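# Move the coaster can onto the turntable's orange spot

## Task

Lift the can resting on the coaster and set it upright on the orange mark of the turntable, without moving any of the other cans already standing on the turntable.

## Robot and tools

Robot: two six-joint arms, left_arm and right_arm, each ending in a two-finger gripper whose fingers can fold. Joint order, used in every command and every result list: waist, shoulder, elbow, forearm roll, wrist pitch, wrist roll. Stated joint ranges are -6.283 to 6.283 rad, except the elbow at -2.792 to 2.792. The real ends may differ by up to 0.010 rad. Base positions in metres, both with identity orientation: left_arm (+0.043, +0.670, 0), right_arm (+0.066, -0.459, 0).

Frame: all hand positions, orientations and velocities are in the scene frame. Its origin is at table-top height, midway between the arms. +x points out over the table, +y toward left_arm, +z up. Gripper axes: the fingers point along its +z and close along its y. end_effector_position is the spot between the pads when closed. Fingertips stick out about 33 mm past it when the gap is 40 mm or less, and about 9 mm when fully open.

execute_actions(actions, cameras): actions is a list of actions. Each action is up to 15 rows, one per 1/30 s step; a short action repeats its final row. A row is a single list of 18 numbers for both arms, each in [-1, 1]. The order is left_arm's 6 joint values, its gripper position, force_limit and speed, then the same 9 for right_arm. Joint values are offsets, not poses. They count from the Joint targets as they stood when that action began, not from the previous row, so repeating an offset in a later action moves further. Scale: 1.0 equals 1.553 rad for waist and shoulder, 2.33 rad for the elbow, and 2.913 rad for the three wrist joints. An action that would push a joint more than 0.010 rad past its range is rejected for both arms. If the call's first action fails this check, or any action is malformed, the whole call is rejected. Images come back only for an empty actions list or when cameras names them (["all"] or specific names).

Gripper numbers are absolute settings. position: +1 is fully open (140 mm), about -0.8 is where the pads touch, and -1 closes until blocked. force_limit, for a slow close on a part up to 40 mm wide: roughly 14 N at -1, 40 N at 0, 58 N at +1. speed: about 30 mm/s at -1, 140 at 0, 250 at +1. A quicker close squeezes harder. Both force_limit and speed start at +1. To leave a gripper unchanged, resend its last three numbers, because 0 is itself a command.

To grip, command position -1, then check object_status. Codes: 0 moving, 1 blocked while opening, 2 blocked while closing (holding something), 3 reached target or pads met. For a firm squeeze, grip with the outer quarter of the pads. A grip deeper toward the palm may hold loosely. Fingertips pushed into a surface fold and can spoil the next grip. To tighten, raise force_limit and nudge position from -1 to -0.98. position_measured is in counts: 3 fully open, about 139 at 60 mm, 200 at 20 mm, 230 with the pads together.

move(target, speed, blend, stop_force, zero, blocking, cameras): target is one 18-number row in the same layout, or a list of up to 15 rows. Every row's joint offsets count from the Joint targets at the start of the call, not from the previous row. All joints travel together, so hands follow curves, and nothing is steered around obstacles. speed is in rad/s, 0.01 to 3.92 (default 0.5), for the joint with the farthest to go; give one value, or one per row. blend, in rad, rounds the corners between rows; 0 stops at each row. stop_force, 10 to 80 N, ends an arm's path when it feels that much push; use it with a slow speed for touches. zero (default true) re-zeroes the force reading first. blocking=false returns early and cannot be combined with stop_force. The result adds a move: line with done, off_target, moving, held or fault.

wait(seconds 0 to 10) lets the scene run while the arms hold their commands. stop() brakes a running move. zoom_image(camera, region) enlarges part of the latest image from cam_left_wrist or cam_right_wrist. region is [x0, y0, x1, y1] in pixels, at most 504 by 504. finished_scene(scene) ends the scene and cannot be undone.

Results: Joint positions, velocities and targets (rad, rad/s), listed per arm in joint order. Joint targets are the base for the next offsets. A result often arrives with 3 control steps still to run (Kept back). Other lines: end-effector pose and velocities; joint torques and external torque estimates; Flange force along the gripper's axes (includes any held weight); and a Wrist depth line, a 7x7 grid of distances in mm per wrist camera, with "-" where unknown. "joint sent to its limit" means a joint was clipped at its end. "joint command not followed" means the clearance check between the arms altered a command. Both wrist images are 896x504, with calibrations given per camera.

Avoid: contact torque at a joint's load limit (312 N m waist and shoulder, 147 N m elbow, 41.4 N m for each wrist joint) or 144 N of outside force on an arm. Either one stops that arm for 10 s. Also avoid long stretched or loaded holds that overheat motors, and any contact between the arms. Do not knock the standing cans, drop or release the can while it is moving, slam into the table or turntable, or let anything end up off the table.

Each tool is called after "Call:" as name([rows], argument=value, ...), one row to a line, values as JSON.

## Session

Call:
execute_actions(actions=[])

Scene clock: 0.00 s.
left_arm: end_effector_position=(+0.4663, +0.8691, +0.2937) position_measured=3 object_status=3 end_effector_quat_wxyz=(-0.587, -0.090, +0.697, -0.401) | right_arm: end_effector_position=(+0.7646, -0.6009, +0.1911) position_measured=3 object_status=3 end_effector_quat_wxyz=(+0.637, +0.544, -0.487, +0.248)
Joint positions: left_arm=[0.514 0.632 1.645 -0.324 2.42 -1.344] | right_arm=[0.163 0.764 1.572 -1.146 1.889 3.525]
Joint velocities: within noise
Joint torques (N m): no reading
External joint torques (N m): no reading
Flange force (N): no reading
Wrist depth (mm): cam_left_wrist=[- 3480 4684 - 3806 404 388 / - 3636 4776 - 519 444 417 / 889 3866 - 5183 511 493 607 / 3083 125 1230 1212 554 146 550 / - 116 1138 812 600 126 97 / - 793 756 610 497 423 95 / - 731 610 494 414 361 -] | cam_right_wrist=[1915 1929 2280 - - - - / 2073 - - - - - 3532 / 2006 2239 - 2787 3257 - 3483 / 1672 135 2459 3300 - 135 3300 / - 115 401 501 676 135 - / - 283 330 397 499 635 100 / - 250 280 328 392 490 -]
Joint targets: left_arm=[0.514 0.632 1.645 -0.324 2.420 -1.344] | right_arm=[0.163 0.764 1.572 -1.146 1.889 3.525]
Tool commands: left_gripper/position=+1.0 left_gripper/force_limit=+1.0 left_gripper/speed=+1.0 right_gripper/position=+1.0 right_gripper/force_limit=+1.0 right_gripper/speed=+1.0

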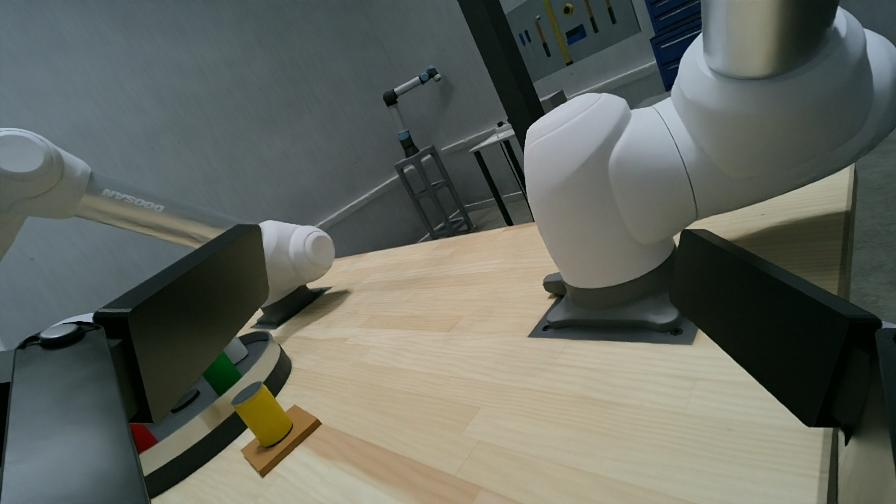

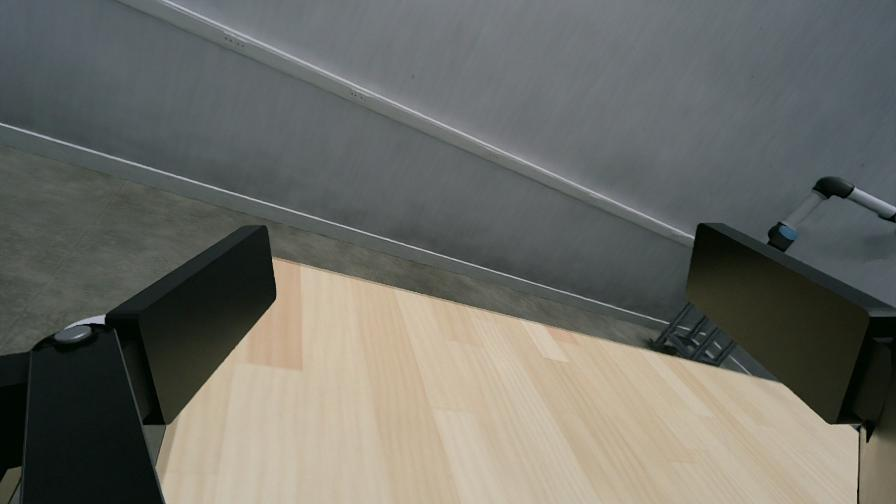

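Call:
move(target=[-0.887,-0.410,-0.037,0.111,-0.285,0.165,1,1,1,0,0,0,0,0,0,1,1,1], speed=1.5, cameras=["cam_left_wrist"])

Scene clock: 2.43 s.
left_arm: end_effector_position=(+0.4297, +0.2710, +0.4493) position_measured=3 object_status=3 end_effector_quat_wxyz=(-0.001, +0.707, +0.707, +0.000) | right_arm: end_effector_position=(+0.7646, -0.6009, +0.1911) position_measured=3 object_status=3 end_effector_quat_wxyz=(+0.637, +0.544, -0.487, +0.248)
Joint positions: left_arm=[-0.864 -0.005 1.559 -0.001 1.59 -0.864] | right_arm=[0.163 0.764 1.572 -1.146 1.889 3.525]
Joint torques (N m): left_arm=[2.48 -42.34 -42.79 3.97 -0.19 0.42] | right_arm=[-3.57 -97.27 -26.84 -0.74 2.28 -0.13]
External joint torques (N m): left_arm=[-2.7 0.29 0.14 0.44 0.23 -0.42] | right_arm=[3.6 -1.23 0.46 0.32 -0.23 0.15]
Flange force (N): left_arm=[-3.8 -4.1 -0.2] | right_arm=[-1.5 4.6 -2.4]
Wrist depth (mm): cam_left_wrist=[527 526 526 531 526 528 1310 / 561 561 555 556 552 556 1416 / 587 583 586 581 584 583 1542 / 617 137 628 620 620 146 1572 / - 116 644 593 606 127 97 / - 692 679 638 631 702 95 / - 740 736 675 669 749 -] | cam_right_wrist=[- 1844 - - - 2483 3096 / - 2144 - - - - - / 2006 2366 2144 - 2787 - 3583 / 1975 135 2533 2668 - 134 4560 / - 115 401 505 662 126 - / - 282 330 396 495 635 100 / - 250 281 327 393 489 -]
Joint targets: left_arm=[-0.864 -0.005 1.559 -0.001 1.590 -0.864] | right_arm=[0.163 0.764 1.572 -1.146 1.889 3.525]
move: done
camera_calibration:
cam_left_wrist: T_world_to_cam=[[0.999645, 0.0255477, 0.0075651, -0.433846], [0.0216151, -0.943598, 0.330387, 0.105411], [0.0155791, -0.330106, -0.943815, 0.64907], [0, 0, 0, 1]] pos_world=[0.421302, 0.324811, 0.581058]
Images, in order (width x height): cam_left_wrist 896x504.

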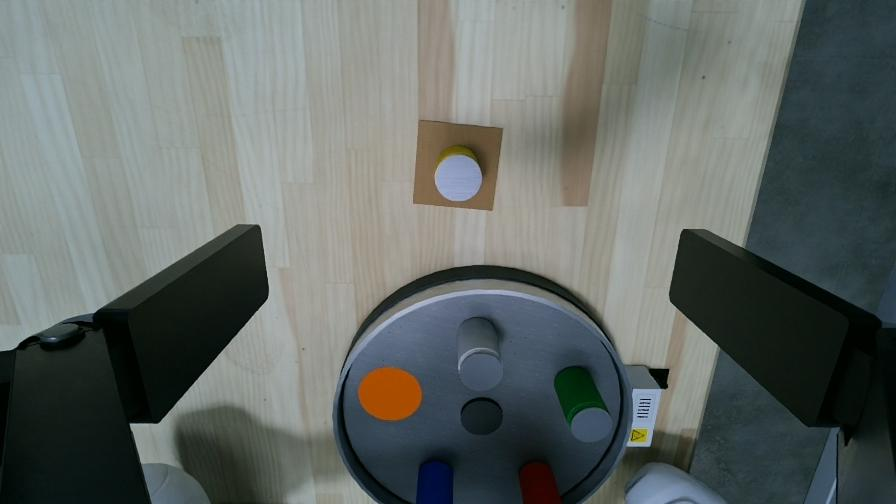

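Call:
move([
  [-0.0098,0.0762,0.1271,0.0003,-0.1432,-0.0051,0.25,-0.2,1,0,0,0,0,0,0,1,1,1],
  [-0.0098,0.1431,0.1819,0.0003,-0.2226,-0.0051,0.25,-0.2,1,0,0,0,0,0,0,1,1,1],
], blend=[0.05,0], speed=[0.8,0.6], cameras=["cam_left_wrist"])

Scene clock: 4.53 s.
left_arm: end_effector_position=(+0.4432, +0.2419, +0.0964) position_measured=98 object_status=3 end_effector_quat_wxyz=(+0.000, +0.707, +0.707, +0.000) | right_arm: end_effector_position=(+0.7646, -0.6009, +0.1911) position_measured=3 object_status=3 end_effector_quat_wxyz=(+0.637, +0.544, -0.487, +0.248)
Joint positions: left_arm=[-0.879 0.217 1.983 0 0.942 -0.879] | right_arm=[0.163 0.764 1.572 -1.146 1.889 3.525]
Joint torques (N m): left_arm=[0.26 -56.6 -34.69 3.17 -0.16 0.35] | right_arm=[-3.63 -97.38 -26.82 -0.67 2.24 -0.08]
External joint torques (N m): left_arm=[-0.34 -0.81 -0.08 0.43 0.18 -0.35] | right_arm=[3.89 -1.33 0.38 0.26 -0.19 0.1]
Flange force (N): left_arm=[-0.1 -1.5 -1.2] | right_arm=[-1.3 4.6 -2.8]
Wrist depth (mm): cam_left_wrist=[207 207 207 207 207 208 208 / 218 217 216 210 216 219 219 / 229 229 227 196 227 230 230 / 242 243 142 136 155 243 244 / - 87 122 146 259 93 90 / - - 273 274 275 69 80 / - - - 246 253 - -] | cam_right_wrist=[- - 2090 2883 - 3344 - / - - 2586 - 3022 - 2818 / 1991 2435 - - 3175 - 3688 / 1618 135 2483 3215 3022 134 3688 / - 115 402 504 3300 134 - / - 283 330 396 498 637 100 / - 249 280 327 394 490 -]
Joint targets: left_arm=[-0.879 0.217 1.983 0.000 0.942 -0.879] | right_arm=[0.163 0.764 1.572 -1.146 1.889 3.525]
move: done
camera_calibration:
cam_left_wrist: T_world_to_cam=[[0.999643, 0.0248644, 0.0097848, -0.443938], [0.0202123, -0.943156, 0.331736, 0.194524], [0.017477, -0.331419, -0.943322, 0.305669], [0, 0, 0, 1]] pos_world=[0.434505, 0.295809, 0.228158]
Images, in order (width x height): cam_left_wrist 896x504.

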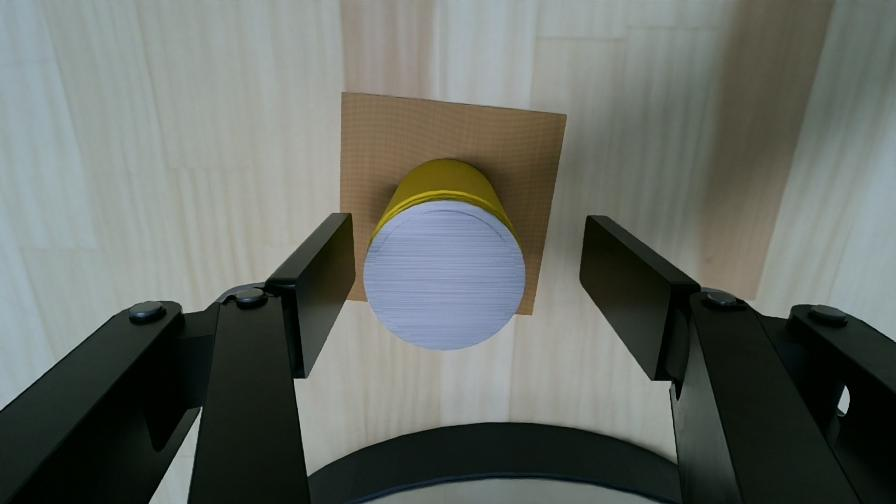

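Call:
move([
  [-0.0042,-0.0032,0.0025,0,-0.0003,-0.0023,0.25,-0.2,1,0,0,0,0,0,0,1,1,1],
  [-0.0042,-0.0032,0.0025,0,-0.0003,-0.0023,-1,-0.05,-1,0,0,0,0,0,0,1,1,1],
  [-0.0042,-0.0702,-0.0524,0,0.0793,-0.0023,-1,-0.05,-1,0,0,0,0,0,0,1,1,1],
], speed=[0.3,0.3,0.3], cameras=["cam_left_wrist"])

Scene clock: 7.97 s.
left_arm: end_effector_position=(+0.4383, +0.2418, +0.2195) position_measured=152 object_status=2 end_effector_quat_wxyz=(+0.000, +0.707, +0.707, +0.000) | right_arm: end_effector_position=(+0.7646, -0.6009, +0.1911) position_measured=3 object_status=3 end_effector_quat_wxyz=(+0.637, +0.544, -0.487, +0.248)
Joint positions: left_arm=[-0.886 0.108 1.861 0 1.173 -0.885] | right_arm=[0.163 0.764 1.572 -1.146 1.889 3.525]
Joint torques (N m): left_arm=[0.43 -51.95 -40.31 3.5 -0.06 0.41] | right_arm=[-3.58 -97.34 -26.8 -0.71 2.24 -0.1]
External joint torques (N m): left_arm=[-0.53 1.11 0.89 0.58 0.1 -0.41] | right_arm=[3.47 -1.23 0.38 0.28 -0.19 0.12]
Flange force (N): left_arm=[-1.2 -1.1 1.6] | right_arm=[-1.3 4.3 -2.4]
Wrist depth (mm): cam_left_wrist=[318 319 317 318 320 322 319 / 338 335 334 331 336 336 339 / 355 354 354 192 355 355 356 / 371 372 366 137 138 373 376 / 394 85 97 145 119 92 394 / - 76 71 352 - - 70 / - - - 374 - - 66] | cam_right_wrist=[- - 2181 2344 - - - / - 2073 2280 - 3583 3022 4045 / 1991 2260 - - - 3483 2883 / 1629 135 2459 2951 2916 135 3436 / - 115 401 502 3389 126 - / - 282 329 397 498 637 100 / - 250 281 327 392 490 -]
Joint targets: left_arm=[-0.886 0.108 1.861 0.000 1.173 -0.885] | right_arm=[0.163 0.764 1.572 -1.146 1.889 3.525]
move: done
camera_calibration:
cam_left_wrist: T_world_to_cam=[[0.999637, 0.0250859, 0.00981533, -0.440317], [0.0204133, -0.943193, 0.331618, 0.153752], [0.0175767, -0.331297, -0.943363, 0.421814], [0, 0, 0, 1]] pos_world=[0.429605, 0.295809, 0.351258]
Images, in order (width x height): cam_left_wrist 896x504.

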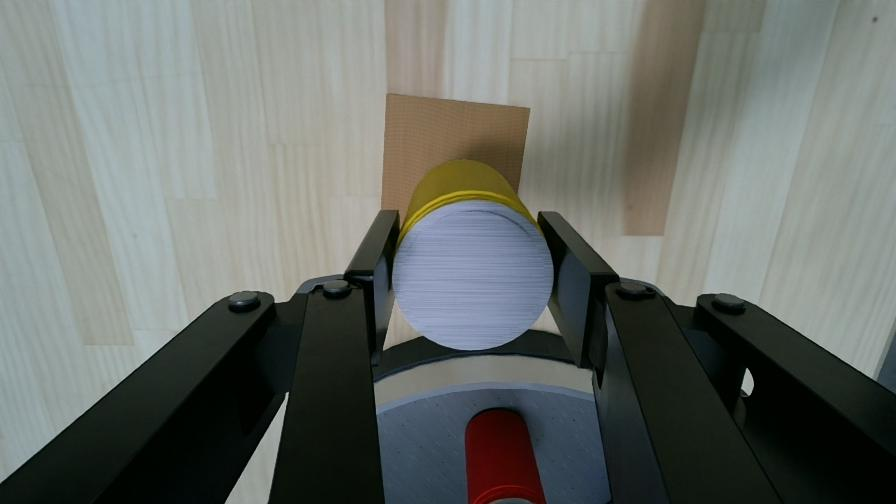

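Call:
move(target=[0,0,0,0,0,0,-1,-0.05,-1,-0.0974,-0.6755,0.1337,0.3934,-0.1188,-0.1276,1,1,1], speed=1.5, cameras=["cam_right_wrist"])

Call:
wait(seconds=0.5, cameras=["cam_right_wrist"])

Call:
wait(seconds=2, cameras=["cam_right_wrist"])

Scene clock: 9.80 s.
left_arm: end_effector_position=(+0.4384, +0.2418, +0.2196) position_measured=152 object_status=2 end_effector_quat_wxyz=(+0.000, +0.707, +0.707, +0.000) | right_arm: end_effector_position=(+0.4495, -0.4201, +0.3992) position_measured=3 object_status=3 end_effector_quat_wxyz=(+0.000, +0.707, -0.707, +0.000)
Joint positions: left_arm=[-0.886 0.108 1.861 0 1.173 -0.885] | right_arm=[0.012 -0.285 1.884 0 1.543 3.154]
Joint torques (N m): left_arm=[0.37 -51.29 -40.3 3.64 -0.19 0.35] | right_arm=[-3.7 -11.77 -42.32 3.85 0.17 -0.1]
External joint torques (N m): left_arm=[-0.52 0.38 0.66 0.46 0.21 -0.35] | right_arm=[3.71 -1.1 0.06 0.44 -0.18 0.1]
Flange force (N): left_arm=[-0.6 -1.5 0.6] | right_arm=[-9.7 2.0 0.4]
Wrist depth (mm): cam_left_wrist=[318 321 319 319 321 319 323 / 333 337 335 330 336 336 338 / 352 353 351 192 353 355 356 / 373 373 365 137 138 376 376 / 395 85 97 147 137 92 395 / - 76 72 355 - - 70 / - - - 375 - - 66] | cam_right_wrist=[1348 494 494 492 489 487 445 / 1417 518 516 517 514 509 378 / 1493 545 545 544 539 542 379 / 1587 135 562 530 566 144 373 / - 115 557 548 562 135 - / - 646 578 577 574 643 100 / - 713 619 615 633 680 -]
Joint targets: left_arm=[-0.886 0.108 1.861 0.000 1.173 -0.885] | right_arm=[0.012 -0.286 1.884 0.000 1.543 3.154]
move: done
camera_calibration:
cam_right_wrist: T_world_to_cam=[[-0.99987, -0.0110616, -0.0117371, 0.457347], [-0.0143819, 0.940873, 0.338453, 0.270336], [0.00729926, 0.338578, -0.94091, 0.665097], [0, 0, 0, 1]] pos_world=[0.456321, -0.474479, 0.539668]
Images, in order (width x height): cam_right_wrist 896x504.

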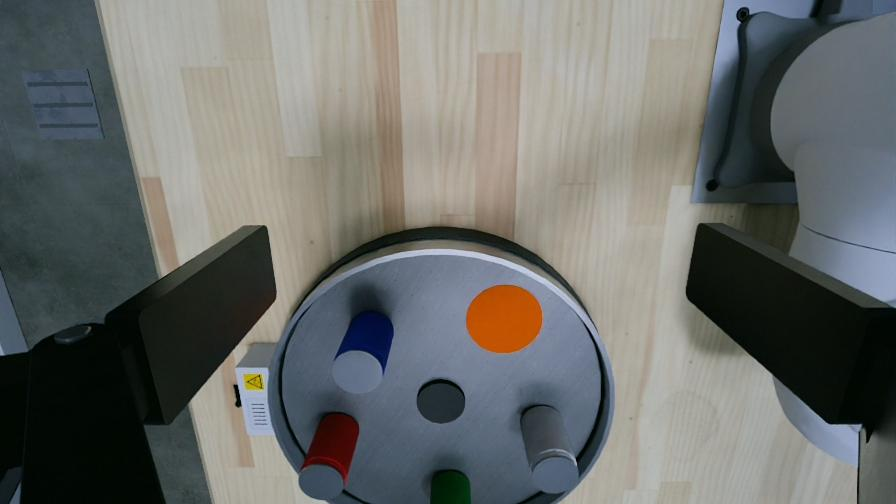

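Scene clock: 10.30 s.
left_arm: end_effector_position=(+0.4384, +0.2418, +0.2196) position_measured=152 object_status=2 end_effector_quat_wxyz=(+0.000, +0.707, +0.707, +0.000) | right_arm: end_effector_position=(+0.4495, -0.4201, +0.3994) position_measured=3 object_status=3 end_effector_quat_wxyz=(+0.000, +0.707, -0.707, +0.000)
Joint positions: left_arm=[-0.886 0.108 1.861 0 1.173 -0.885] | right_arm=[0.012 -0.286 1.884 0 1.543 3.154]
Joint torques (N m): left_arm=[0.35 -51.6 -40.22 3.7 -0.09 0.31] | right_arm=[-3.68 -12.41 -42.34 3.9 0.2 -0.1]
External joint torques (N m): left_arm=[-0.56 0.93 0.95 0.36 0.13 -0.31] | right_arm=[3.72 -0.51 0.06 0.39 -0.2 0.1]
Flange force (N): left_arm=[-0.8 -1.3 1.5] | right_arm=[-9.9 0.9 0.4]
Wrist depth (mm): cam_left_wrist=[320 319 318 318 320 322 322 / 336 338 334 332 336 338 336 / 351 353 355 192 355 356 355 / 372 374 367 137 138 373 377 / 395 85 97 - 119 92 395 / - 76 72 361 - - 70 / - - - 383 - - 66] | cam_right_wrist=[1341 493 495 493 488 486 445 / 1425 521 518 511 517 508 379 / 1597 546 546 543 541 538 380 / 1493 135 565 535 566 144 373 / - 115 554 539 583 135 - / - 643 564 579 585 641 100 / - 715 630 607 619 680 -]
Joint targets: left_arm=[-0.886 0.108 1.861 0.000 1.173 -0.885] | right_arm=[0.012 -0.286 1.884 0.000 1.543 3.154]
Tool commands: left_gripper/position=-1.0 left_gripper/force_limit=-0.05 left_gripper/speed=-1.0 right_gripper/position=+1.0 right_gripper/force_limit=+1.0 right_gripper/speed=+1.0
wait: 0.50 s; at rest by 0.17 s
camera_calibration:
cam_right_wrist: T_world_to_cam=[[-0.999866, -0.0110569, -0.0120532, 0.457519], [-0.0144844, 0.940874, 0.338447, 0.270318], [0.00759837, 0.338576, -0.940908, 0.665146], [0, 0, 0, 1]] pos_world=[0.456319, -0.474479, 0.539868]
Images, in order (width x height): cam_right_wrist 896x504.

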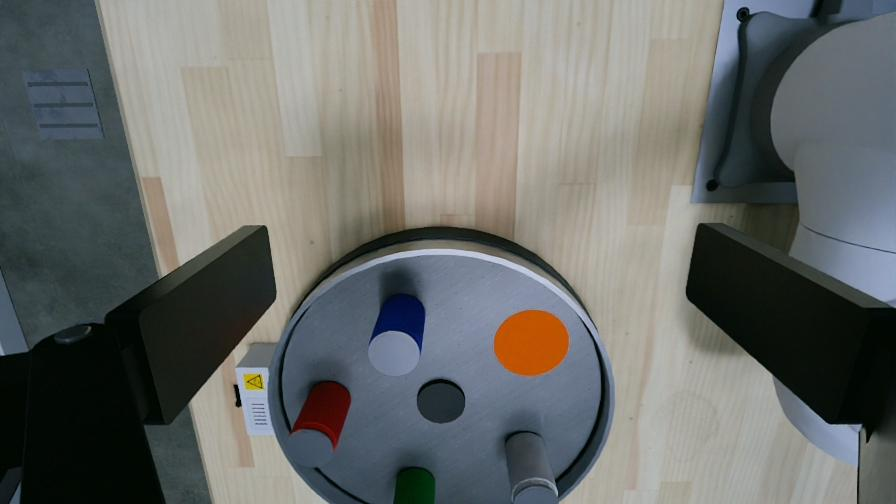

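Scene clock: 12.30 s.
left_arm: end_effector_position=(+0.4384, +0.2418, +0.2196) position_measured=152 object_status=2 end_effector_quat_wxyz=(+0.000, +0.707, +0.707, +0.000) | right_arm: end_effector_position=(+0.4495, -0.4201, +0.3994) position_measured=3 object_status=3 end_effector_quat_wxyz=(+0.000, +0.707, -0.707, +0.000)
Joint positions: left_arm=[-0.886 0.108 1.861 0 1.173 -0.885] | right_arm=[0.012 -0.286 1.884 0 1.543 3.154]
Joint torques (N m): left_arm=[0.14 -51.54 -40.28 3.58 -0.12 0.39] | right_arm=[-3.65 -12 -42.35 3.92 0.19 -0.13]
External joint torques (N m): left_arm=[0.09 0.57 0.77 0.51 0.15 -0.39] | right_arm=[3.64 -0.93 0.06 0.37 -0.19 0.13]
Flange force (N): left_arm=[0.0 -0.7 1.0] | right_arm=[-9.7 1.7 0.4]
Wrist depth (mm): cam_left_wrist=[319 319 321 319 320 319 319 / 334 335 337 331 336 337 337 / 354 353 353 192 356 355 353 / 372 376 368 136 138 377 372 / 397 85 97 145 118 92 395 / - 76 72 359 - - 70 / - - - 384 - - 67] | cam_right_wrist=[1356 494 493 490 492 490 442 / 1371 520 518 518 516 508 378 / - 546 545 543 542 537 379 / 1597 135 570 527 562 145 374 / - 115 557 538 552 135 - / - 638 571 579 589 645 100 / - 710 632 615 667 676 -]
Joint targets: left_arm=[-0.886 0.108 1.861 0.000 1.173 -0.885] | right_arm=[0.012 -0.286 1.884 0.000 1.543 3.154]
Tool commands: left_gripper/position=-1.0 left_gripper/force_limit=-0.05 left_gripper/speed=-1.0 right_gripper/position=+1.0 right_gripper/force_limit=+1.0 right_gripper/speed=+1.0
wait: 2.00 s; at rest by 0.17 s
camera_calibration:
cam_right_wrist: T_world_to_cam=[[-0.999866, -0.0110569, -0.0120532, 0.457519], [-0.0144844, 0.940874, 0.338447, 0.270318], [0.00759837, 0.338576, -0.940908, 0.665146], [0, 0, 0, 1]] pos_world=[0.456319, -0.474479, 0.539868]
Images, in order (width x height): cam_right_wrist 896x504.

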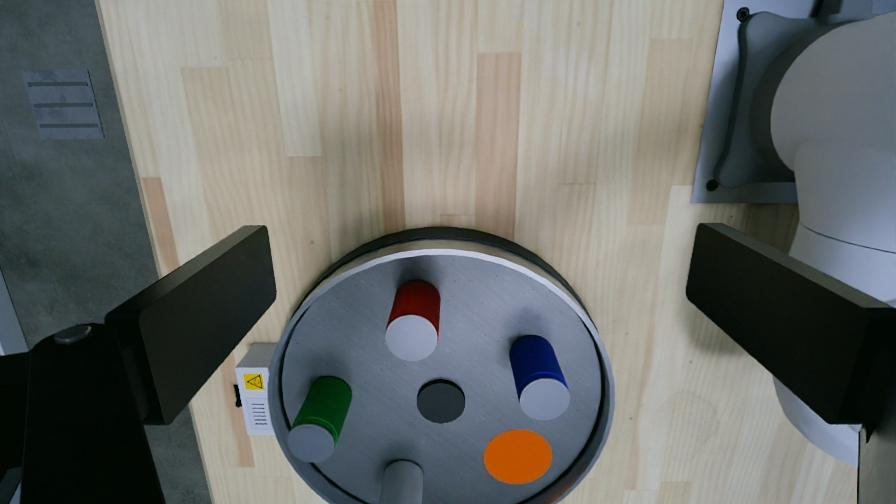

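Call:
move([
  [0,-0.0824,0,0,0.0439,0,-1,-0.05,-1,0,0,0,0,0,0,1,1,1],
  [-0.1354,0.1662,-0.1657,0,0.0438,-0.2523,-1,-0.05,-1,0,0,0,0,0,0,1,1,1],
], blend=[0.05,0], speed=0.6, cameras=["all"])

Call:
wait(seconds=2, cameras=["all"])

Call:
wait(seconds=4, cameras=["all"])

Scene clock: 16.10 s.
left_arm: end_effector_position=(+0.4220, +0.0098, +0.2497) position_measured=152 object_status=2 end_effector_quat_wxyz=(+0.000, +0.499, +0.866, +0.000) | right_arm: end_effector_position=(+0.4495, -0.4201, +0.3994) position_measured=3 object_status=3 end_effector_quat_wxyz=(+0.000, +0.707, -0.707, +0.000)
Joint positions: left_arm=[-1.096 0.366 1.475 0 1.3 -1.62] | right_arm=[0.012 -0.286 1.884 0 1.543 3.154]
Joint torques (N m): left_arm=[0.19 -79.96 -42.04 3.7 -0.15 0.36] | right_arm=[-3.62 -12.24 -42.34 3.92 0.16 -0.11]
External joint torques (N m): left_arm=[-0.32 0.63 0.59 0.55 0.18 -0.36] | right_arm=[3.59 -0.63 0.07 0.37 -0.17 0.11]
Flange force (N): left_arm=[0.2 -0.9 0.7] | right_arm=[-9.5 1.2 0.4]
Wrist depth (mm): cam_left_wrist=[345 347 347 345 347 346 350 / 362 363 317 313 321 366 367 / 383 375 330 199 330 381 382 / 405 351 341 138 138 397 407 / 429 85 97 146 137 92 433 / - 76 71 394 - - 70 / - - - 422 - - 67] | cam_right_wrist=[1371 496 490 492 489 488 445 / 1425 519 517 517 516 507 379 / 1520 544 543 542 541 538 380 / 1618 135 564 524 566 145 373 / - 115 554 541 552 135 - / - 641 599 - 599 640 100 / - 713 618 612 616 682 -]
Joint targets: left_arm=[-1.096 0.366 1.475 0.000 1.300 -1.620] | right_arm=[0.012 -0.286 1.884 0.000 1.543 3.154]
move: done
camera_calibration:
cam_left_wrist: T_world_to_cam=[[0.852595, 0.522478, 0.00994714, -0.361344], [0.490019, -0.80595, 0.332153, -0.274403], [0.181559, -0.278317, -0.943173, 0.303889], [0, 0, 0, 1]] pos_world=[0.387369, 0.0522165, 0.381358]
cam_right_wrist: T_world_to_cam=[[-0.999866, -0.0110569, -0.0120532, 0.457519], [-0.0144844, 0.940874, 0.338447, 0.270318], [0.00759837, 0.338576, -0.940908, 0.665146], [0, 0, 0, 1]] pos_world=[0.456319, -0.474479, 0.539868]

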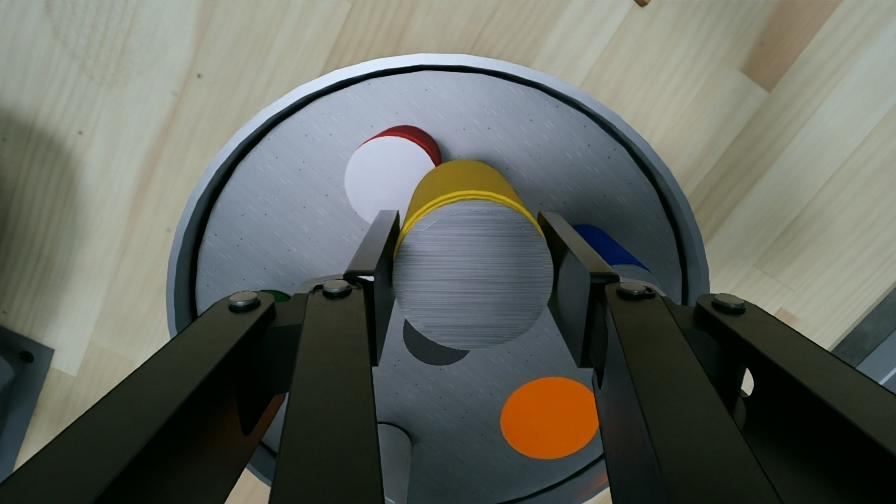

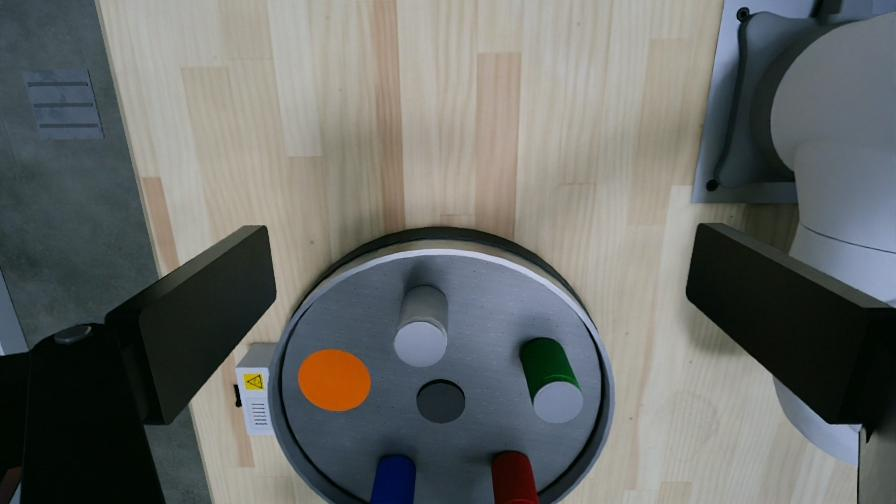

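Scene clock: 18.10 s.
left_arm: end_effector_position=(+0.4220, +0.0098, +0.2496) position_measured=152 object_status=2 end_effector_quat_wxyz=(+0.000, +0.499, +0.866, +0.000) | right_arm: end_effector_position=(+0.4495, -0.4201, +0.3994) position_measured=3 object_status=3 end_effector_quat_wxyz=(+0.000, +0.707, -0.707, +0.000)
Joint positions: left_arm=[-1.096 0.366 1.475 0 1.3 -1.62] | right_arm=[0.012 -0.286 1.884 0 1.543 3.154]
Joint torques (N m): left_arm=[0.61 -79.39 -42.26 3.69 -0.14 0.42] | right_arm=[-3.76 -12.28 -42.31 3.89 0.13 -0.13]
External joint torques (N m): left_arm=[-0.46 0.26 1.03 0.55 0.18 -0.42] | right_arm=[3.69 -0.58 0.01 0.4 -0.14 0.13]
Flange force (N): left_arm=[1.8 -1.1 1.1] | right_arm=[-9.8 1.0 0.2]
Wrist depth (mm): cam_left_wrist=[345 347 349 344 346 345 347 / 364 364 316 313 318 366 367 / 383 374 328 203 331 380 387 / 401 350 341 137 138 400 409 / 427 85 97 147 138 92 434 / - 76 72 393 - - 70 / - - - 423 - - 66] | cam_right_wrist=[1356 494 493 491 490 486 445 / 1433 519 518 516 514 508 379 / 1502 546 543 544 543 538 378 / 1608 135 560 527 566 144 373 / - 115 551 536 560 135 - / - 651 571 578 574 638 100 / - 710 618 613 619 683 -]
Joint targets: left_arm=[-1.096 0.366 1.475 0.000 1.300 -1.620] | right_arm=[0.012 -0.286 1.884 0.000 1.543 3.154]
Tool commands: left_gripper/position=-1.0 left_gripper/force_limit=-0.05 left_gripper/speed=-1.0 right_gripper/position=+1.0 right_gripper/force_limit=+1.0 right_gripper/speed=+1.0
wait: 2.00 s; at rest by 0.17 s
camera_calibration:
cam_left_wrist: T_world_to_cam=[[0.852653, 0.522381, 0.0100422, -0.361397], [0.489915, -0.806045, 0.332076, -0.274296], [0.181565, -0.278226, -0.943199, 0.303798], [0, 0, 0, 1]] pos_world=[0.387369, 0.0522166, 0.381258]
cam_right_wrist: T_world_to_cam=[[-0.999866, -0.0110569, -0.0120532, 0.457519], [-0.0144844, 0.940874, 0.338447, 0.270318], [0.00759837, 0.338576, -0.940908, 0.665146], [0, 0, 0, 1]] pos_world=[0.456319, -0.474479, 0.539868]

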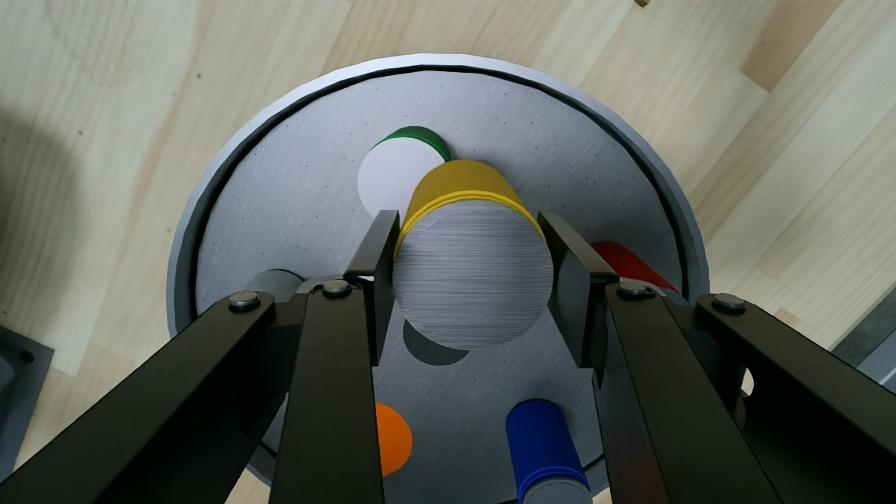

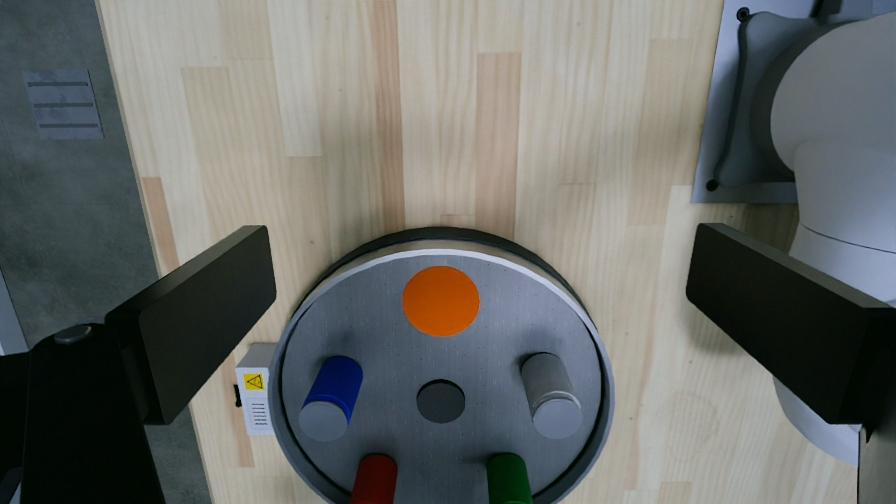

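Scene clock: 22.10 s.
left_arm: end_effector_position=(+0.4220, +0.0098, +0.2496) position_measured=152 object_status=2 end_effector_quat_wxyz=(+0.000, +0.499, +0.866, +0.000) | right_arm: end_effector_position=(+0.4495, -0.4201, +0.3994) position_measured=3 object_status=3 end_effector_quat_wxyz=(+0.000, +0.707, -0.707, +0.000)
Joint positions: left_arm=[-1.096 0.366 1.475 0 1.3 -1.62] | right_arm=[0.012 -0.286 1.884 0 1.543 3.154]
Joint torques (N m): left_arm=[-0.02 -79.85 -42.38 3.79 -0.15 0.38] | right_arm=[-3.55 -12.23 -42.39 3.89 0.18 -0.12]
External joint torques (N m): left_arm=[0.36 0.87 1.18 0.45 0.19 -0.38] | right_arm=[3.57 -0.75 0.09 0.4 -0.18 0.12]
Flange force (N): left_arm=[1.1 0.0 1.5] | right_arm=[-9.5 1.4 0.4]
Wrist depth (mm): cam_left_wrist=[347 345 345 344 346 349 347 / 364 364 316 313 321 365 365 / 383 375 332 192 330 382 385 / 407 347 310 136 138 395 405 / 427 85 97 147 137 92 433 / - 76 71 396 - - 70 / - - - 421 - - 67] | cam_right_wrist=[1371 494 492 490 491 486 442 / 1433 520 517 517 516 506 379 / 1502 549 544 545 543 539 378 / 1597 135 562 528 565 145 374 / - 115 549 546 557 135 - / - 651 569 575 570 641 100 / - 710 606 621 630 683 -]
Joint targets: left_arm=[-1.096 0.366 1.475 0.000 1.300 -1.620] | right_arm=[0.012 -0.286 1.884 0.000 1.543 3.154]
Tool commands: left_gripper/position=-1.0 left_gripper/force_limit=-0.05 left_gripper/speed=-1.0 right_gripper/position=+1.0 right_gripper/force_limit=+1.0 right_gripper/speed=+1.0
wait: 4.00 s; at rest by 0.17 s
camera_calibration:
cam_left_wrist: T_world_to_cam=[[0.852653, 0.522381, 0.0100422, -0.361397], [0.489915, -0.806045, 0.332076, -0.274296], [0.181565, -0.278226, -0.943199, 0.303798], [0, 0, 0, 1]] pos_world=[0.387369, 0.0522166, 0.381258]
cam_right_wrist: T_world_to_cam=[[-0.999866, -0.0110569, -0.0120532, 0.457519], [-0.0144844, 0.940874, 0.338447, 0.270318], [0.00759837, 0.338576, -0.940908, 0.665146], [0, 0, 0, 1]] pos_world=[0.456319, -0.474479, 0.539868]

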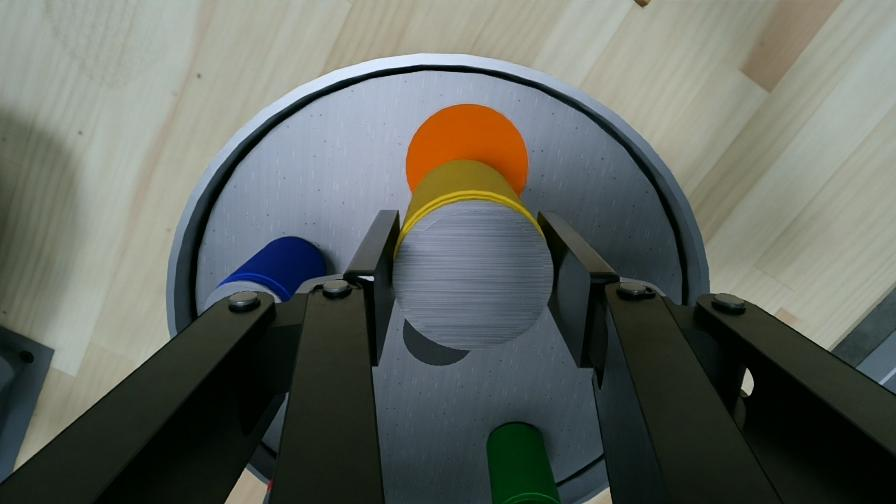

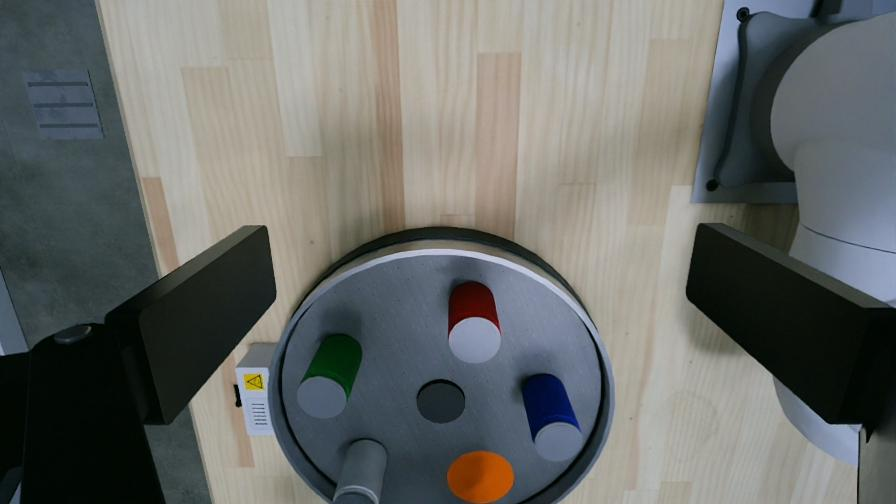

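Call:
move(target=[-0.1039,-0.0038,0.0036,0,-0.0006,0,-1,-0.05,-1,0,0,0,0,0,0,1,1,1])

Call:
execute_actions([
  [[0.0000,0,0,0,0,0,-1,-0.05,-1,0,0,0,0,0,0,1,1,1],[0.0002,0,0,0,0,0,-1,-0.05,-1,0,0,0,0,0,0,1,1,1],[0.0004,0,0,0,0,0,-1,-0.05,-1,0,0,0,0,0,0,1,1,1],[0.0007,0,0,0,0,0,-1,-0.05,-1,0,0,0,0,0,0,1,1,1],[0.0011,0,0,0,0,0,-1,-0.05,-1,0,0,0,0,0,0,1,1,1],[0.0016,0,0,0,0,0,-1,-0.05,-1,0,0,0,0,0,0,1,1,1],[0.0022,0,0,0,0,0,-1,-0.05,-1,0,0,0,0,0,0,1,1,1],[0.0029,0,0,0,0,0,-1,-0.05,-1,0,0,0,0,0,0,1,1,1],[0.0036,0,0,0,0,0,-1,-0.05,-1,0,0,0,0,0,0,1,1,1],[0.0045,0,0,0,0,0,-1,-0.05,-1,0,0,0,0,0,0,1,1,1],[0.0054,0,0,0,0,0,-1,-0.05,-1,0,0,0,0,0,0,1,1,1],[0.0065,0,0,0,0,0,-1,-0.05,-1,0,0,0,0,0,0,1,1,1],[0.0076,0,0,0,0,0,-1,-0.05,-1,0,0,0,0,0,0,1,1,1],[0.0088,0,0,0,0,0,-1,-0.05,-1,0,0,0,0,0,0,1,1,1],[0.0101,0,0,0,0,0,-1,-0.05,-1,0,0,0,0,0,0,1,1,1]],
  [[0.0014,0,0,0,0,0,-1,-0.05,-1,0,0,0,0,0,0,1,1,1],[0.0029,0,0,0,0,0,-1,-0.05,-1,0,0,0,0,0,0,1,1,1],[0.0044,0,0,0,0,0,-1,-0.05,-1,0,0,0,0,0,0,1,1,1],[0.0061,0,0,0,0,0,-1,-0.05,-1,0,0,0,0,0,0,1,1,1],[0.0078,0,0,0,0,0,-1,-0.05,-1,0,0,0,0,0,0,1,1,1],[0.0097,0,0,0,0,0,-1,-0.05,-1,0,0,0,0,0,0,1,1,1],[0.0116,0,0,0,0,0,-1,-0.05,-1,0,0,0,0,0,0,1,1,1],[0.0136,0,0,0,0,0,-1,-0.05,-1,0,0,0,0,0,0,1,1,1],[0.0157,0,0,0,0,0,-1,-0.05,-1,0,0,0,0,0,0,1,1,1],[0.0179,0,0,0,0,0,-1,-0.05,-1,0,0,0,0,0,0,1,1,1],[0.0202,0,0,0,0,0,-1,-0.05,-1,0,0,0,0,0,0,1,1,1],[0.0226,0,0,0,0,0,-1,-0.05,-1,0,0,0,0,0,0,1,1,1],[0.0251,0,0,0,0,0,-1,-0.05,-1,0,0,0,0,0,0,1,1,1],[0.0276,0,0,0,0,0,-1,-0.05,-1,0,0,0,0,0,0,1,1,1],[0.0303,0,0,0,0,0,-1,-0.05,-1,0,0,0,0,0,0,1,1,1]],
  [[0.0026,0,0,0,0,0,-1,-0.05,-1,0,0,0,0,0,0,1,1,1],[0.0050,0,0,0,0,0,-1,-0.05,-1,0,0,0,0,0,0,1,1,1],[0.0073,0,0,0,0,0,-1,-0.05,-1,0,0,0,0,0,0,1,1,1],[0.0093,0,0,0,0,0,-1,-0.05,-1,0,0,0,0,0,0,1,1,1],[0.0112,0,0,0,0,0,-1,-0.05,-1,0,0,0,0,0,0,1,1,1],[0.0129,0,0,0,0,0,-1,-0.05,-1,0,0,0,0,0,0,1,1,1],[0.0144,0,0,0,0,0,-1,-0.05,-1,0,0,0,0,0,0,1,1,1],[0.0158,0,0,0,0,0,-1,-0.05,-1,0,0,0,0,0,0,1,1,1],[0.0169,0,0,0,0,0,-1,-0.05,-1,0,0,0,0,0,0,1,1,1],[0.0179,0,0,0,0,0,-1,-0.05,-1,0,0,0,0,0,0,1,1,1],[0.0187,0,0,0,0,0,-1,-0.05,-1,0,0,0,0,0,0,1,1,1],[0.0194,0,0,0,0,0,-1,-0.05,-1,0,0,0,0,0,0,1,1,1],[0.0198,0,0,0,0,0,-1,-0.05,-1,0,0,0,0,0,0,1,1,1],[0.0201,0,0,0,0,0,-1,-0.05,-1,0,0,0,0,0,0,1,1,1],[0.0202,0,0,0,0,0,-1,-0.05,-1,0,0,0,0,0,0,1,1,1]],
])

Scene clock: 24.07 s.
left_arm: end_effector_position=(+0.3098, -0.0387, +0.2495) position_measured=152 object_status=2 end_effector_quat_wxyz=(+0.000, +0.568, +0.823, +0.000) | right_arm: end_effector_position=(+0.4495, -0.4201, +0.3994) position_measured=3 object_status=3 end_effector_quat_wxyz=(+0.000, +0.707, -0.707, +0.000)
Joint positions: left_arm=[-1.257 0.36 1.483 0 1.299 -1.62] | right_arm=[0.012 -0.286 1.884 0 1.543 3.154]
Joint torques (N m): left_arm=[0.24 -79.14 -42.31 3.75 -0.15 0.43] | right_arm=[-3.52 -12.28 -42.32 3.89 0.16 -0.11]
External joint torques (N m): left_arm=[-0.21 0.62 1.07 0.49 0.2 -0.43] | right_arm=[3.51 -0.53 0.05 0.4 -0.17 0.11]
Flange force (N): left_arm=[1.3 -0.8 1.3] | right_arm=[-9.3 1.0 0.4]
Wrist depth (mm): cam_left_wrist=[344 345 347 346 343 346 346 / 364 364 364 358 314 316 357 / 385 384 384 192 332 263 329 / 283 407 397 137 138 355 346 / 242 85 98 146 137 92 362 / - 76 72 393 - - 70 / - - - 407 - - 67] | cam_right_wrist=[1348 493 491 491 492 488 442 / 1425 518 517 514 515 507 378 / 1484 545 545 542 543 538 378 / 1597 135 562 529 567 145 373 / - 114 549 537 554 134 - / - 653 578 577 565 641 100 / - 713 625 615 627 683 -]
Joint targets: left_arm=[-1.258 0.360 1.483 0.000 1.299 -1.620] | right_arm=[0.012 -0.286 1.884 0.000 1.543 3.154]
move: done

Scene clock: 25.47 s.
left_arm: end_effector_position=(+0.3730, -0.0115, +0.2495) position_measured=152 object_status=2 end_effector_quat_wxyz=(+0.000, +0.530, +0.848, +0.000) end_effector_velocity=(+0.027, +0.013, +0.000) end_effector_angular_velocity=(+0.000, -0.001, +0.038) | right_arm: end_effector_position=(+0.4495, -0.4201, +0.3994) position_measured=3 object_status=3 end_effector_quat_wxyz=(+0.000, +0.707, -0.707, +0.000)
Joint positions: left_arm=[-1.167 0.36 1.483 0 1.299 -1.62] | right_arm=[0.012 -0.286 1.884 0 1.543 3.154]
Joint velocities: left_arm=[0.04 0 0 0.001 0 0.001] | right_arm=[within noise]
Joint torques (N m): left_arm=[0.59 -78.68 -42.37 3.65 -0.1 0.4] | right_arm=[-3.67 -12.45 -42.34 3.9 0.18 -0.08]
External joint torques (N m): left_arm=[-2.4 0.78 1.33 0.51 0.14 -0.39] | right_arm=[3.68 -0.4 0.08 0.4 -0.18 0.08]
External joint torques at the end of the 1st action: left_arm=[-1.41 0.61 0.66 0.54 0.12 -0.39] | right_arm=[3.72 -0.96 -0.04 0.4 -0.16 0.09]
External joint torques at the end of the 2nd action: left_arm=[2.9 0.41 0.81 0.55 0.16 -0.44] | right_arm=[3.6 -0.75 0.14 0.42 -0.17 0.09]
Flange force (N): left_arm=[1.8 -3.7 1.8] | right_arm=[-9.7 0.8 0.5]
Flange force at the end of the 1st action (N): left_arm=[0.7 -2.3 0.9] | right_arm=[-9.8 1.6 0.2]
Flange force at the end of the 2nd action (N): left_arm=[0.7 3.3 0.9] | right_arm=[-9.5 1.5 0.5]
Wrist depth (mm): cam_left_wrist=[346 346 346 346 343 349 348 / 363 362 360 316 313 359 366 / 384 382 333 192 324 332 385 / 401 405 325 138 138 342 407 / 430 85 97 147 119 87 430 / - 76 72 397 - - 70 / - - - 411 - - 66] | cam_right_wrist=[1356 495 491 493 488 484 445 / 1417 518 516 512 515 509 377 / 1502 545 543 542 541 541 380 / 1608 135 566 526 566 145 373 / - 115 551 537 586 135 - / - 638 592 577 571 637 100 / - 705 621 615 632 685 -]
Joint targets: left_arm=[-1.163 0.360 1.483 0.000 1.299 -1.620] | right_arm=[0.012 -0.286 1.884 0.000 1.543 3.154]
Kept back: 3 steps.
Step readings (joint positions of left_arm | right_arm; steps 1 to 15: 1st action; 16 to 30: 2nd action; 31 to 42: 3rd action):
0: [-1.257 0.360 1.483 0.000 1.299 -1.620] | [0.012 -0.286 1.884 0.000 1.543 3.154]
1: [-1.257 0.360 1.483 0.000 1.299 -1.620] | [0.012 -0.286 1.884 0.000 1.543 3.154]
2: [-1.257 0.360 1.483 0.000 1.299 -1.620] | [0.012 -0.286 1.884 0.000 1.543 3.154]
4: [-1.257 0.360 1.483 0.000 1.299 -1.620] | [0.012 -0.286 1.884 0.000 1.543 3.154]
8: [-1.255 0.360 1.483 0.000 1.299 -1.620] | [0.012 -0.286 1.884 0.000 1.543 3.154]
15: [-1.245 0.360 1.483 0.000 1.299 -1.620] | [0.012 -0.286 1.884 0.000 1.543 3.154]
16: [-1.243 0.360 1.483 0.000 1.299 -1.620] | [0.012 -0.286 1.884 0.000 1.543 3.154]
17: [-1.242 0.360 1.483 0.000 1.299 -1.620] | [0.012 -0.286 1.884 0.000 1.543 3.154]
19: [-1.237 0.360 1.483 0.000 1.299 -1.620] | [0.012 -0.286 1.884 0.000 1.543 3.154]
23: [-1.227 0.360 1.483 0.000 1.299 -1.620] | [0.012 -0.286 1.884 0.000 1.543 3.154]
30: [-1.202 0.360 1.483 0.000 1.299 -1.620] | [0.012 -0.286 1.884 0.000 1.543 3.154]
31: [-1.198 0.360 1.483 0.000 1.299 -1.620] | [0.012 -0.286 1.884 0.000 1.543 3.154]
32: [-1.195 0.360 1.483 0.000 1.299 -1.620] | [0.012 -0.286 1.884 0.000 1.543 3.154]
34: [-1.187 0.360 1.483 0.000 1.299 -1.620] | [0.012 -0.286 1.884 0.000 1.543 3.154]
38: [-1.175 0.360 1.483 0.000 1.299 -1.620] | [0.012 -0.286 1.884 0.000 1.543 3.154]

Call:
move(target=[-0.0606,0,0,0,0,0,-1,-0.05,-1,0,0,0,0,0,0,1,1,1], cameras=["cam_right_wrist"])

Scene clock: 26.90 s.
left_arm: end_effector_position=(+0.3097, -0.0387, +0.2495) position_measured=152 object_status=2 end_effector_quat_wxyz=(+0.000, +0.568, +0.823, +0.000) | right_arm: end_effector_position=(+0.4495, -0.4201, +0.3994) position_measured=3 object_status=3 end_effector_quat_wxyz=(+0.000, +0.707, -0.707, +0.000)
Joint positions: left_arm=[-1.257 0.36 1.483 0 1.299 -1.62] | right_arm=[0.012 -0.286 1.884 0 1.543 3.154]
Joint torques (N m): left_arm=[0.77 -78.66 -42.04 3.73 -0.03 0.36] | right_arm=[-3.85 -12.21 -42.22 3.93 0.17 -0.12]
External joint torques (N m): left_arm=[-0.58 0.25 0.9 0.51 0.08 -0.36] | right_arm=[3.9 -0.68 -0.05 0.36 -0.17 0.12]
Flange force (N): left_arm=[1.6 -1.2 1.1] | right_arm=[-10.4 1.1 0.2]
Wrist depth (mm): cam_left_wrist=[347 346 348 346 344 344 348 / 362 363 365 355 313 315 358 / 382 382 386 192 324 326 321 / 282 405 395 136 138 349 260 / 244 85 97 147 137 92 362 / - 76 71 325 - - 70 / - - - 417 - - 66] | cam_right_wrist=[1356 493 493 492 489 488 442 / 1409 518 521 514 512 508 378 / 1511 548 543 545 542 538 379 / 1577 135 570 532 565 144 373 / - 115 554 552 552 135 - / - 641 575 578 582 643 100 / - 717 619 612 613 680 -]
Joint targets: left_arm=[-1.258 0.360 1.483 0.000 1.299 -1.620] | right_arm=[0.012 -0.286 1.884 0.000 1.543 3.154]
move: done
camera_calibration:
cam_right_wrist: T_world_to_cam=[[-0.999866, -0.0110569, -0.0120532, 0.457519], [-0.0144844, 0.940874, 0.338447, 0.270318], [0.00759837, 0.338576, -0.940908, 0.665146], [0, 0, 0, 1]] pos_world=[0.456319, -0.474479, 0.539868]
Images, in order (width x height): cam_right_wrist 896x504.

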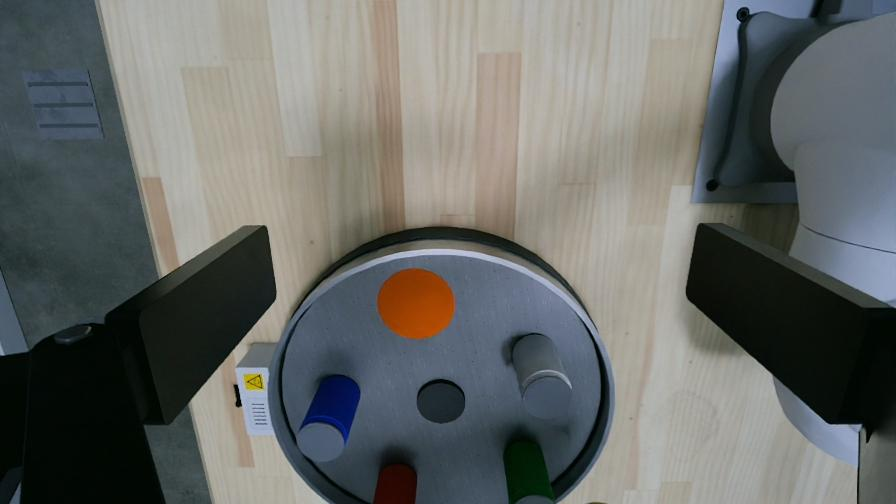

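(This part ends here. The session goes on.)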